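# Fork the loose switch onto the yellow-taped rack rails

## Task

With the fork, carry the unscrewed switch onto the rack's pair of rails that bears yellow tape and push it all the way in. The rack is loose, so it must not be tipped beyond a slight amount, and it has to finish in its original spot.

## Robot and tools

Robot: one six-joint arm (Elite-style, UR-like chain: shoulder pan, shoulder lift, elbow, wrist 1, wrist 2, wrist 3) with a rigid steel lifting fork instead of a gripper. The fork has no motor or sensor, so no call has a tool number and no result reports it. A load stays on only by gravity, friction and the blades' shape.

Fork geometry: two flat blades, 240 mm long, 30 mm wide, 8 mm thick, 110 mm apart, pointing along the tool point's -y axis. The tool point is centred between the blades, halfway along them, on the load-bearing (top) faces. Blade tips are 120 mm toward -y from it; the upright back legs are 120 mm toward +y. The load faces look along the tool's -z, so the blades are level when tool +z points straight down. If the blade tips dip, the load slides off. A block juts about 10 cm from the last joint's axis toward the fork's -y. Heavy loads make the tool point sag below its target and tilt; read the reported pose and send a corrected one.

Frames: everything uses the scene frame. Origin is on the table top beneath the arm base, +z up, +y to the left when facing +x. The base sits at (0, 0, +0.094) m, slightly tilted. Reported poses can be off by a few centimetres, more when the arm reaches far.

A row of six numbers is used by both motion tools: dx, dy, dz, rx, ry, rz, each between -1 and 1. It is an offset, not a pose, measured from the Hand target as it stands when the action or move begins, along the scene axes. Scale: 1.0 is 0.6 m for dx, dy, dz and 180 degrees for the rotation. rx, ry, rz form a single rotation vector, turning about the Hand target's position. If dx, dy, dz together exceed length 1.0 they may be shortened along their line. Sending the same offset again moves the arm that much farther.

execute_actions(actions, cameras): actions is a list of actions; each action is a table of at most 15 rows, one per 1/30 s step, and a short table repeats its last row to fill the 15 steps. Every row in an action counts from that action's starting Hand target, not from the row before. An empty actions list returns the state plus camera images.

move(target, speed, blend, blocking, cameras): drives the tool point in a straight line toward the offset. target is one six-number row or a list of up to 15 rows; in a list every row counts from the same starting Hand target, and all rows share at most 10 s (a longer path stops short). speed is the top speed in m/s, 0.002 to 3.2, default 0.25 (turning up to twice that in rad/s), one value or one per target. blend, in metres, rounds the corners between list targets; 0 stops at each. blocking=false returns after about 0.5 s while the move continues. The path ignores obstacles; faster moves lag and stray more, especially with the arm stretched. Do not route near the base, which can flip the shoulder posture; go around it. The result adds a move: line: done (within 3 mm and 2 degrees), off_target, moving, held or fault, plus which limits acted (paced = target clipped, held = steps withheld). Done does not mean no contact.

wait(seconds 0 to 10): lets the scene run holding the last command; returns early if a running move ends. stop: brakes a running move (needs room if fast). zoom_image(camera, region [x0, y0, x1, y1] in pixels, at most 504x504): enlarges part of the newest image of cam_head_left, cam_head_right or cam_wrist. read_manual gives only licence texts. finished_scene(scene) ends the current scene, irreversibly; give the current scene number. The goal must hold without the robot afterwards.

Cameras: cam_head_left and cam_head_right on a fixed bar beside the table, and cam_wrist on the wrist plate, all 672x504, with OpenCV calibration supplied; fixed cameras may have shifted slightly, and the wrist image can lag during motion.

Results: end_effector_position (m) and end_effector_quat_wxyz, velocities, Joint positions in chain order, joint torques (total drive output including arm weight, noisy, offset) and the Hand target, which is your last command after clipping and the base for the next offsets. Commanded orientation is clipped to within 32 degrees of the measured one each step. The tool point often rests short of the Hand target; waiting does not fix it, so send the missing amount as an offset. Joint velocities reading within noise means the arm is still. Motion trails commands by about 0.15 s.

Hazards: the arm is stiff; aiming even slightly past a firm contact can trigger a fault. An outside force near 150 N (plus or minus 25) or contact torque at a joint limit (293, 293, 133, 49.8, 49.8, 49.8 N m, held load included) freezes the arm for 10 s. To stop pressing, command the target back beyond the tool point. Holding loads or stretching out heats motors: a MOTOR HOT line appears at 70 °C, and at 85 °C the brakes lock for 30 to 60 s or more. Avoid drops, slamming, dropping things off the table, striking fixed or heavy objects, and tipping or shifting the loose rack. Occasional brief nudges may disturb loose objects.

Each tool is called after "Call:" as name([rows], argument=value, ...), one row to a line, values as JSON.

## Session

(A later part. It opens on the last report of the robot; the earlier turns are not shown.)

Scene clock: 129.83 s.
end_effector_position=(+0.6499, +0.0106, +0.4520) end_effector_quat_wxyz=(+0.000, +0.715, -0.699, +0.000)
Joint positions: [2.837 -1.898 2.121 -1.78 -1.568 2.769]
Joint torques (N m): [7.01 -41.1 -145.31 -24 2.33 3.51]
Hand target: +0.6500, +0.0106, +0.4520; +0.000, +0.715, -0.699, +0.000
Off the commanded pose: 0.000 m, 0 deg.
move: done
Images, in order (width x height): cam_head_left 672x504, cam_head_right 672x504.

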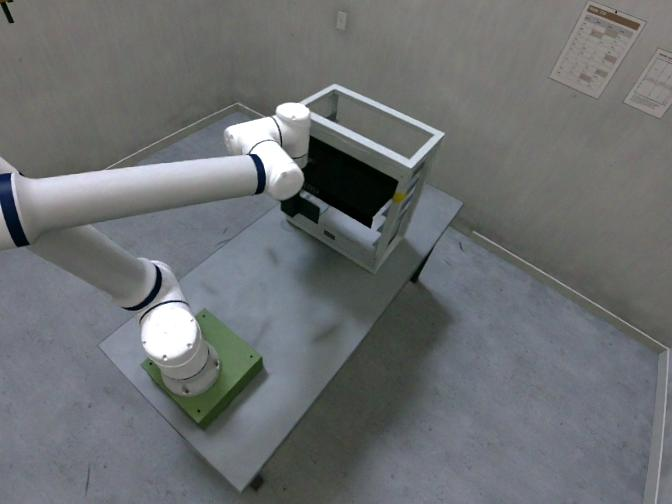

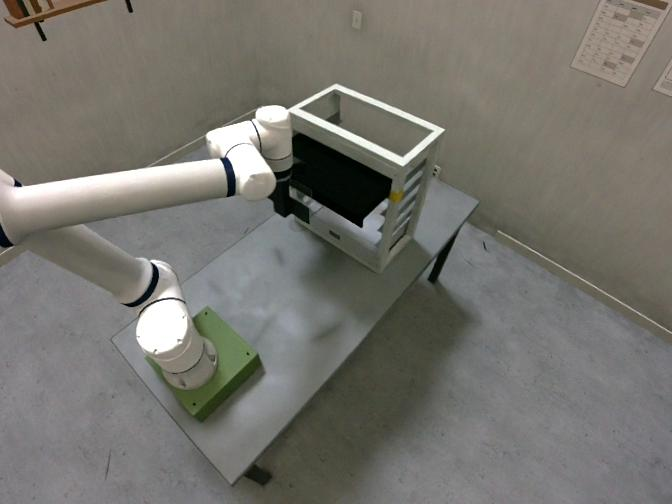

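Call:
move([
  [0.28,0.0049,0,0,0,0],
  [0.2933,0.0052,0,0,0,0],
], speed=[0.07,0.03], blend=[0.01,0], cameras=["all"])

Call:
zoom_image(camera="cam_head_right", region=[270, 80, 450, 240])

Call:
zoom_image(camera="cam_head_left", region=[270, 80, 450, 240])

Scene clock: 136.73 s.
end_effector_position=(+0.8258, +0.0138, +0.4520) end_effector_quat_wxyz=(+0.000, +0.715, -0.699, +0.000)
Joint positions: [2.934 -1.577 1.864 -1.843 -1.567 2.866]
Joint torques (N m): [8.03 -84.97 -144.08 -23.59 3.27 3.47]
Hand target: +0.8260, +0.0138, +0.4520; +0.000, +0.715, -0.699, +0.000
Off the commanded pose: 0.000 m, 0 deg.
move: done; blend cut to 0.004 m at target 1
camera_calibration:
cam_wrist: T_world_to_cam=[[0.00858901, -0.999584, -0.0275191, 0.0286585], [-0.938072, -0.0175858, 0.345994, 0.489815], [-0.346334, 0.0228431, -0.937833, 0.804037], [0, 0, 0, 1]] pos_world=[0.737701, 0.0188937, 0.585368]

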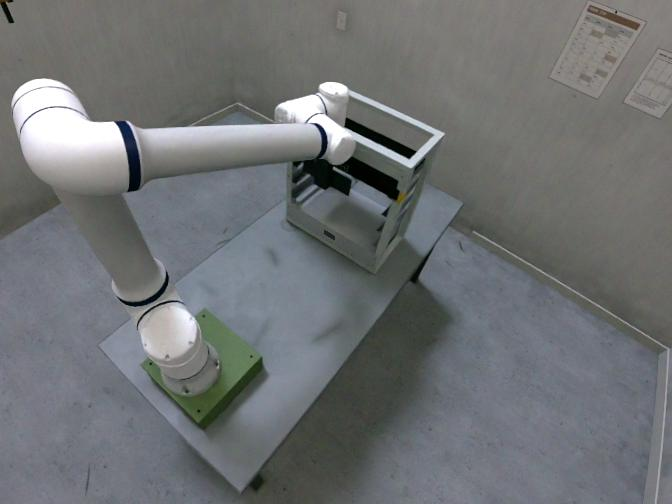

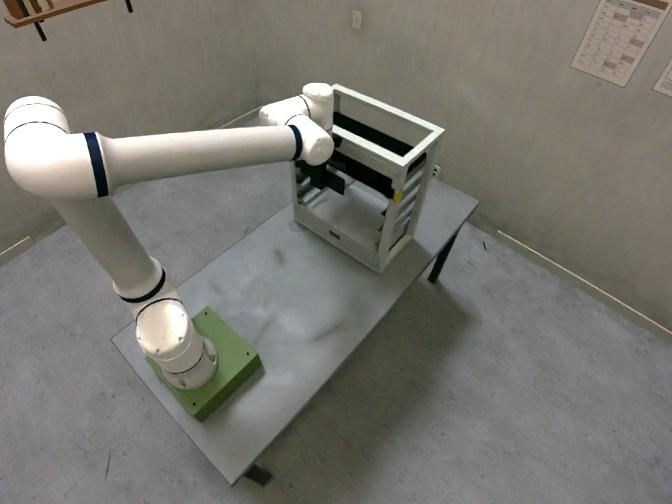

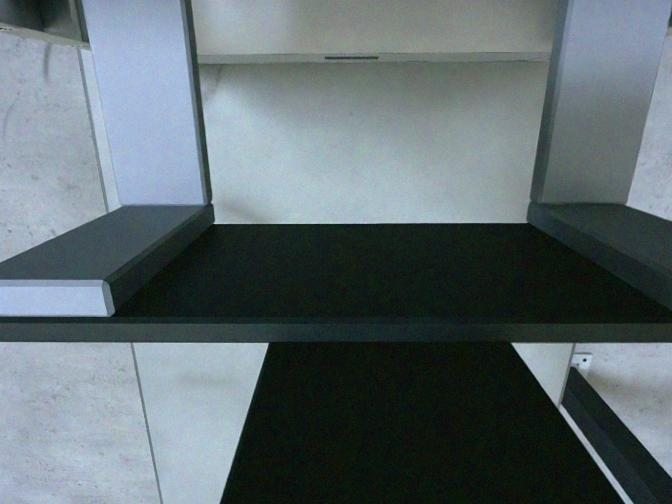

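Scaled by 2.800.

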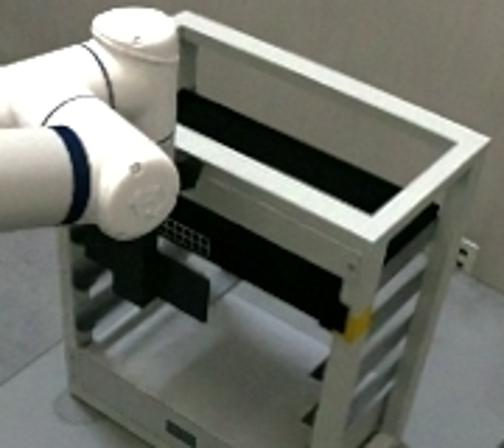

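Scaled by 2.800.

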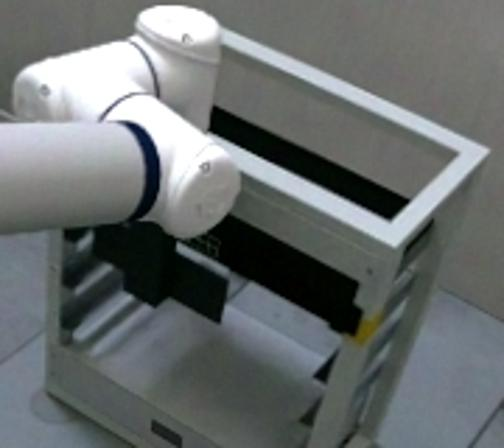

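Lined up. Lower.

Call:
move([
  [0,0,-0.0133,0,0,0],
  [0,0,-0.0233,0,0,0],
], speed=[0.015,0.008])

Call:
move(target=[0,0,-0.0083,0,0,0], speed=0.01)

Scene clock: 140.10 s.
end_effector_position=(+0.8260, +0.0138, +0.4383) end_effector_quat_wxyz=(+0.000, +0.715, -0.699, +0.000)
Joint positions: [2.935 -1.57 1.882 -1.869 -1.567 2.867]
Joint torques (N m): [8.35 -49.95 -74.57 -10.29 1.38 3.25]
Hand target: +0.8260, +0.0138, +0.4380; +0.000, +0.715, -0.699, +0.000
Off the commanded pose: 0.000 m, 0 deg.
move: done

Scene clock: 140.87 s.
end_effector_position=(+0.8260, +0.0138, +0.4332) end_effector_quat_wxyz=(+0.000, +0.715, -0.699, +0.000)
Joint positions: [2.935 -1.568 1.889 -1.878 -1.567 2.867]
Joint torques (N m): [9.5 -50.37 -73.99 -10.02 -0.06 3.49]
Hand target: +0.8260, +0.0138, +0.4331; +0.000, +0.715, -0.699, +0.000
Off the commanded pose: 0.000 m, 0 deg.
move: done

Call:
move([
  [0,0,-0.02,0,0,0],
  [-0.36,-0.0063,-0.02,0,0,0],
  [-0.36,-0.0063,0.0565,0,0,0],
  [-0.2933,-0.0052,0.0565,0,0,0],
], speed=[0.03,0.15,0.1,0.06], blend=[0,0.01,0.01,0], cameras=["cam_head_right","cam_head_left"])

Call:
zoom_image(camera="cam_head_right", region=[270, 80, 450, 240])

Scene clock: 148.17 s.
end_effector_position=(+0.6498, +0.0106, +0.4670) end_effector_quat_wxyz=(+0.000, +0.715, -0.699, +0.000)
Joint positions: [2.837 -1.903 2.098 -1.751 -1.568 2.769]
Joint torques (N m): [10.21 -15.37 -100.97 -10.1 0.55 3.28]
Hand target: +0.6500, +0.0106, +0.4670; +0.000, +0.715, -0.699, +0.000
Off the commanded pose: 0.000 m, 0 deg.
move: done
Images, in order (width x height): cam_head_left 672x504, cam_head_right 672x504.

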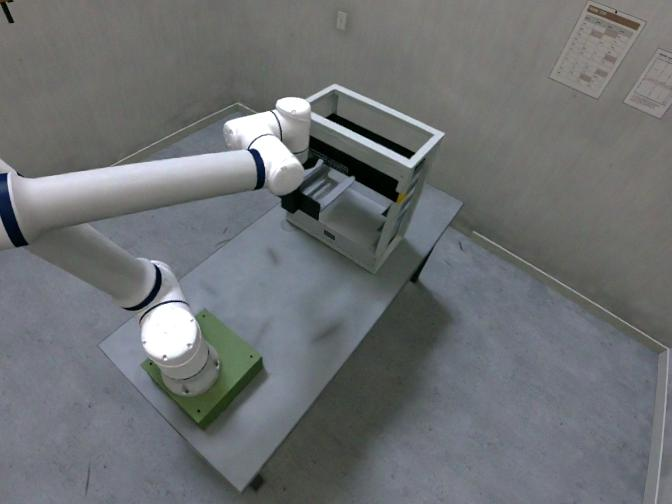

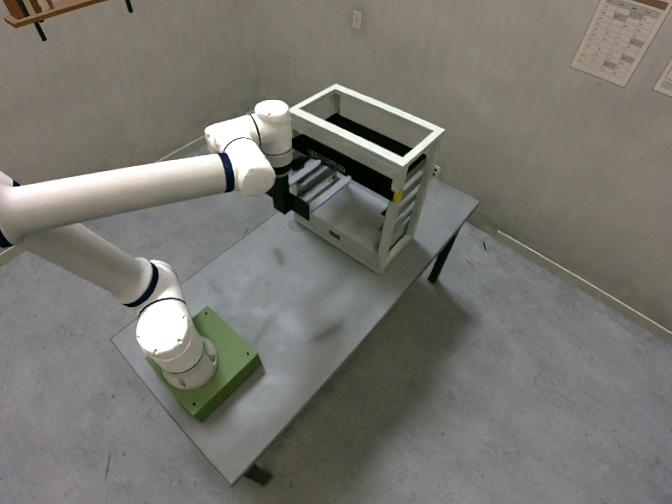

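Scaled by 2.800.

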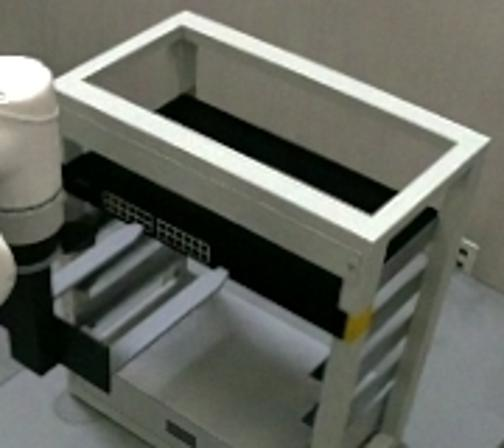

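Call:
move(target=[0.015,0.0003,0,0,0,0], speed=0.015)

Call:
move(target=[0.0042,0.0001,0,0,0,0], speed=0.01)

Call:
move(target=[0.0042,0.0001,0,0,0,0], speed=0.01)

Call:
move(target=[0.0025,0,0,0,0,0], speed=0.01)

Scene clock: 152.17 s.
end_effector_position=(+0.6588, +0.0108, +0.4670) end_effector_quat_wxyz=(+0.000, +0.715, -0.699, +0.000)
Joint positions: [2.844 -1.886 2.087 -1.758 -1.568 2.776]
Joint torques (N m): [9.75 -17.69 -101.18 -10.32 1.84 3.29]
Hand target: +0.6590, +0.0108, +0.4670; +0.000, +0.715, -0.699, +0.000
Off the commanded pose: 0.000 m, 0 deg.
move: done

Scene clock: 152.87 s.
end_effector_position=(+0.6614, +0.0109, +0.4670) end_effector_quat_wxyz=(+0.000, +0.715, -0.699, +0.000)
Joint positions: [2.846 -1.881 2.083 -1.759 -1.568 2.778]
Joint torques (N m): [10.07 -18.03 -100.56 -10.4 1.97 3.62]
Hand target: +0.6616, +0.0109, +0.4670; +0.000, +0.715, -0.699, +0.000
Off the commanded pose: 0.000 m, 0 deg.
move: done

Scene clock: 153.57 s.
end_effector_position=(+0.6639, +0.0109, +0.4669) end_effector_quat_wxyz=(+0.000, +0.715, -0.699, +0.000)
Joint positions: [2.848 -1.876 2.08 -1.761 -1.568 2.78]
Joint torques (N m): [10.95 -13.84 -107.66 -15.05 2.13 2.15]
Hand target: +0.6641, +0.0109, +0.4670; +0.000, +0.715, -0.699, +0.000
Off the commanded pose: 0.000 m, 0 deg.
move: done

Scene clock: 154.27 s.
end_effector_position=(+0.6655, +0.0109, +0.4670) end_effector_quat_wxyz=(+0.000, +0.715, -0.699, +0.000)
Joint positions: [2.849 -1.873 2.078 -1.762 -1.568 2.781]
Joint torques (N m): [9.16 -10.69 -108.2 -15.62 2.7 3.16]
Hand target: +0.6656, +0.0109, +0.4670; +0.000, +0.715, -0.699, +0.000
Off the commanded pose: 0.000 m, 0 deg.
move: done

Call:
move(target=[0.002,0,0,0,0,0], speed=0.01)

Call:
move(target=[0.002,0,0,0,0,0], speed=0.01)

Scene clock: 158.33 s.
end_effector_position=(+0.6666, +0.0109, +0.4669) end_effector_quat_wxyz=(+0.000, +0.715, -0.699, +0.000)
Joint positions: [2.849 -1.87 2.077 -1.763 -1.568 2.782]
Joint torques (N m): [12.01 11.89 -124.03 -27.4 5.86 -0.69]
Hand target: +0.6668, +0.0109, +0.4670; +0.000, +0.715, -0.699, +0.000
Off the commanded pose: 0.000 m, 0 deg.
move: done

Scene clock: 159.03 s.
end_effector_position=(+0.6679, +0.0109, +0.4670) end_effector_quat_wxyz=(+0.000, +0.715, -0.699, +0.000)
Joint positions: [2.85 -1.868 2.075 -1.764 -1.568 2.782]
Joint torques (N m): [11.9 15.47 -124.66 -31.66 9.76 -0.47]
Hand target: +0.6680, +0.0109, +0.4670; +0.000, +0.715, -0.699, +0.000
Off the commanded pose: 0.000 m, 0 deg.
move: done

Call:
move(target=[-0.006,0,0,0,0,0], speed=0.02, cameras=["cam_head_right","cam_head_left"])

Call:
zoom_image(camera="cam_head_right", region=[370, 150, 440, 240])

Call:
zoom_image(camera="cam_head_right", region=[270, 80, 450, 280])

Scene clock: 163.13 s.
end_effector_position=(+0.6647, +0.0110, +0.4671) end_effector_quat_wxyz=(-0.001, +0.715, -0.699, +0.000)
Joint positions: [2.848 -1.875 2.079 -1.762 -1.568 2.78]
Joint torques (N m): [-20.98 -45.7 -76.85 -5.49 -1.11 -2.26]
Hand target: +0.6644, +0.0109, +0.4670; +0.000, +0.715, -0.699, +0.000
Off the commanded pose: 0.000 m, 0 deg.
move: done
Images, in order (width x height): cam_head_left 672x504, cam_head_right 672x504.

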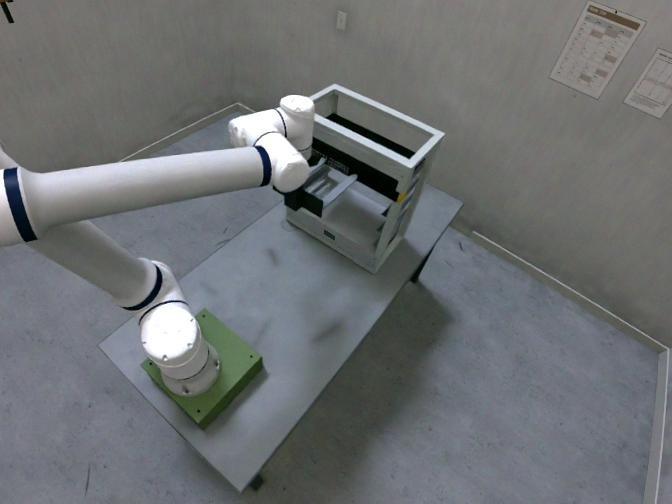

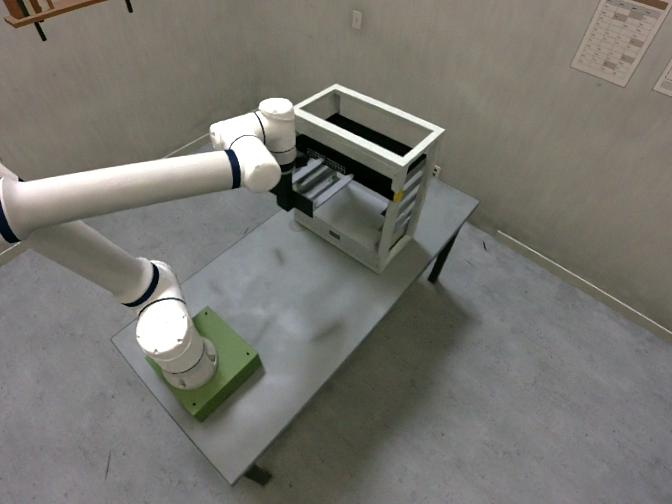

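Scaled by 5.600.

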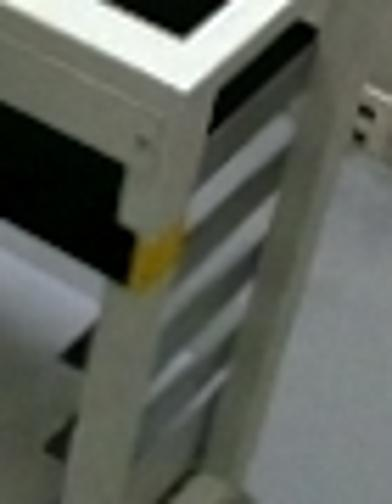

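Scaled by 2.520.

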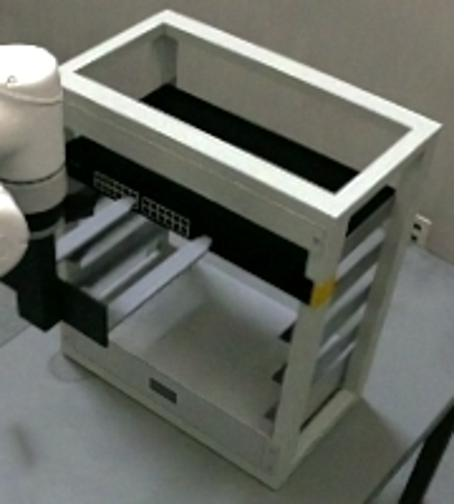

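Call:
move([
  [-0.1,0,0,0,0,0],
  [-0.12,-0.1,0.3167,0,0,0],
  [0.27,-0.2433,0.3167,0,0,0],
], speed=[0.15,0.3,0.3], blend=[0.02,0.03,0], cameras=["cam_wrist"])

Call:
zoom_image(camera="cam_wrist", region=[370, 0, 530, 80])

Call:
move(target=[0.0,0.55,0,0,0,0], cameras=["cam_wrist"], speed=0.3)

Call:
zoom_image(camera="cam_wrist", region=[200, 0, 360, 80])

Scene clock: 170.50 s.
end_effector_position=(+0.8262, -0.1350, +0.6570) end_effector_quat_wxyz=(+0.000, +0.715, -0.699, +0.000) end_effector_velocity=(+0.002, -0.001, -0.002) end_effector_angular_velocity=(+0.001, +0.003, +0.000)
Joint positions: [2.726 -1.582 1.508 -1.482 -1.57 2.658]
Joint velocities: [0 0.005 -0.003 0.001 0 0]
Joint torques (N m): [9.79 -49.88 -102.12 -5.4 -1.57 3.52]
Hand target: +0.8264, -0.1350, +0.6570; +0.000, +0.715, -0.699, +0.000
Off the commanded pose: 0.000 m, 0 deg.
move: done
camera_calibration:
cam_wrist: T_world_to_cam=[[0.00849487, -0.999586, -0.0274855, -0.114402], [-0.938073, -0.0174859, 0.345995, 0.416692], [-0.346333, 0.0228442, -0.937834, 0.999736], [0, 0, 0, 1]] pos_world=[0.738101, -0.129906, 0.790268]
Images, in order (width x height): cam_wrist 672x504.

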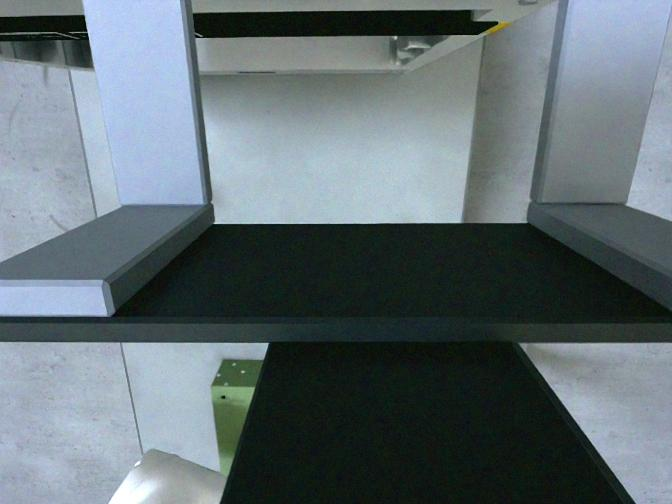

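Scaled by 3.150.

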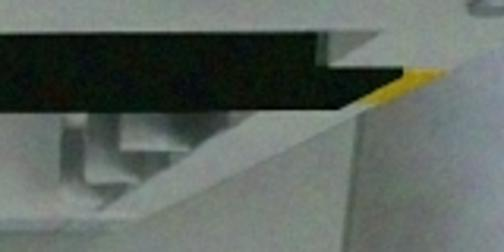

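Scene clock: 172.30 s.
end_effector_position=(+0.8264, +0.1947, +0.6570) end_effector_quat_wxyz=(+0.000, +0.715, -0.699, +0.000)
Joint positions: [3.199 -1.566 1.487 -1.48 -1.563 3.131]
Joint torques (N m): [8.52 -53.62 -102.17 -5.46 -2.19 3.51]
Hand target: +0.8264, +0.1950, +0.6570; +0.000, +0.715, -0.699, +0.000
Off the commanded pose: 0.000 m, 0 deg.
move: done
camera_calibration:
cam_wrist: T_world_to_cam=[[0.00858901, -0.999584, -0.0275191, 0.215117], [-0.938072, -0.0175858, 0.345994, 0.422665], [-0.346334, 0.0228431, -0.937833, 0.992275], [0, 0, 0, 1]] pos_world=[0.738301, 0.199794, 0.790268]
Images, in order (width x height): cam_wrist 672x504.

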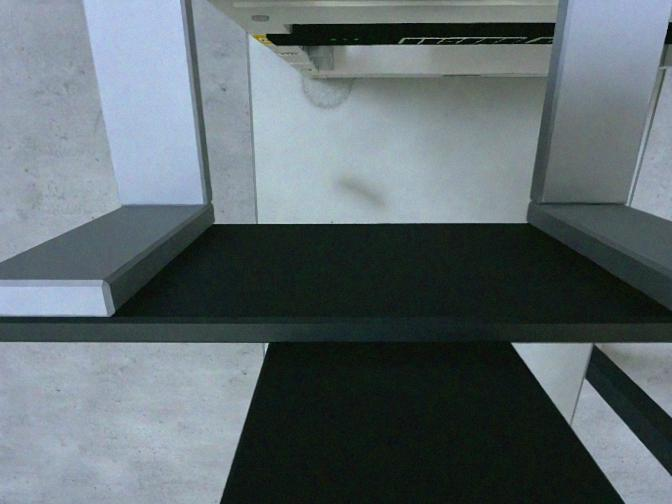

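Scaled by 3.150.

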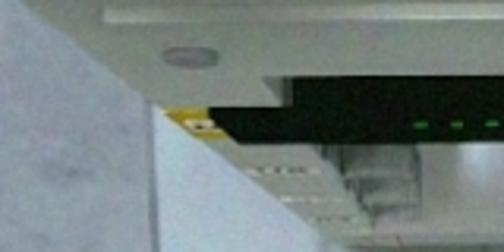

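Call:
finished_scene(scene=2)

The scene is finished: the task was done.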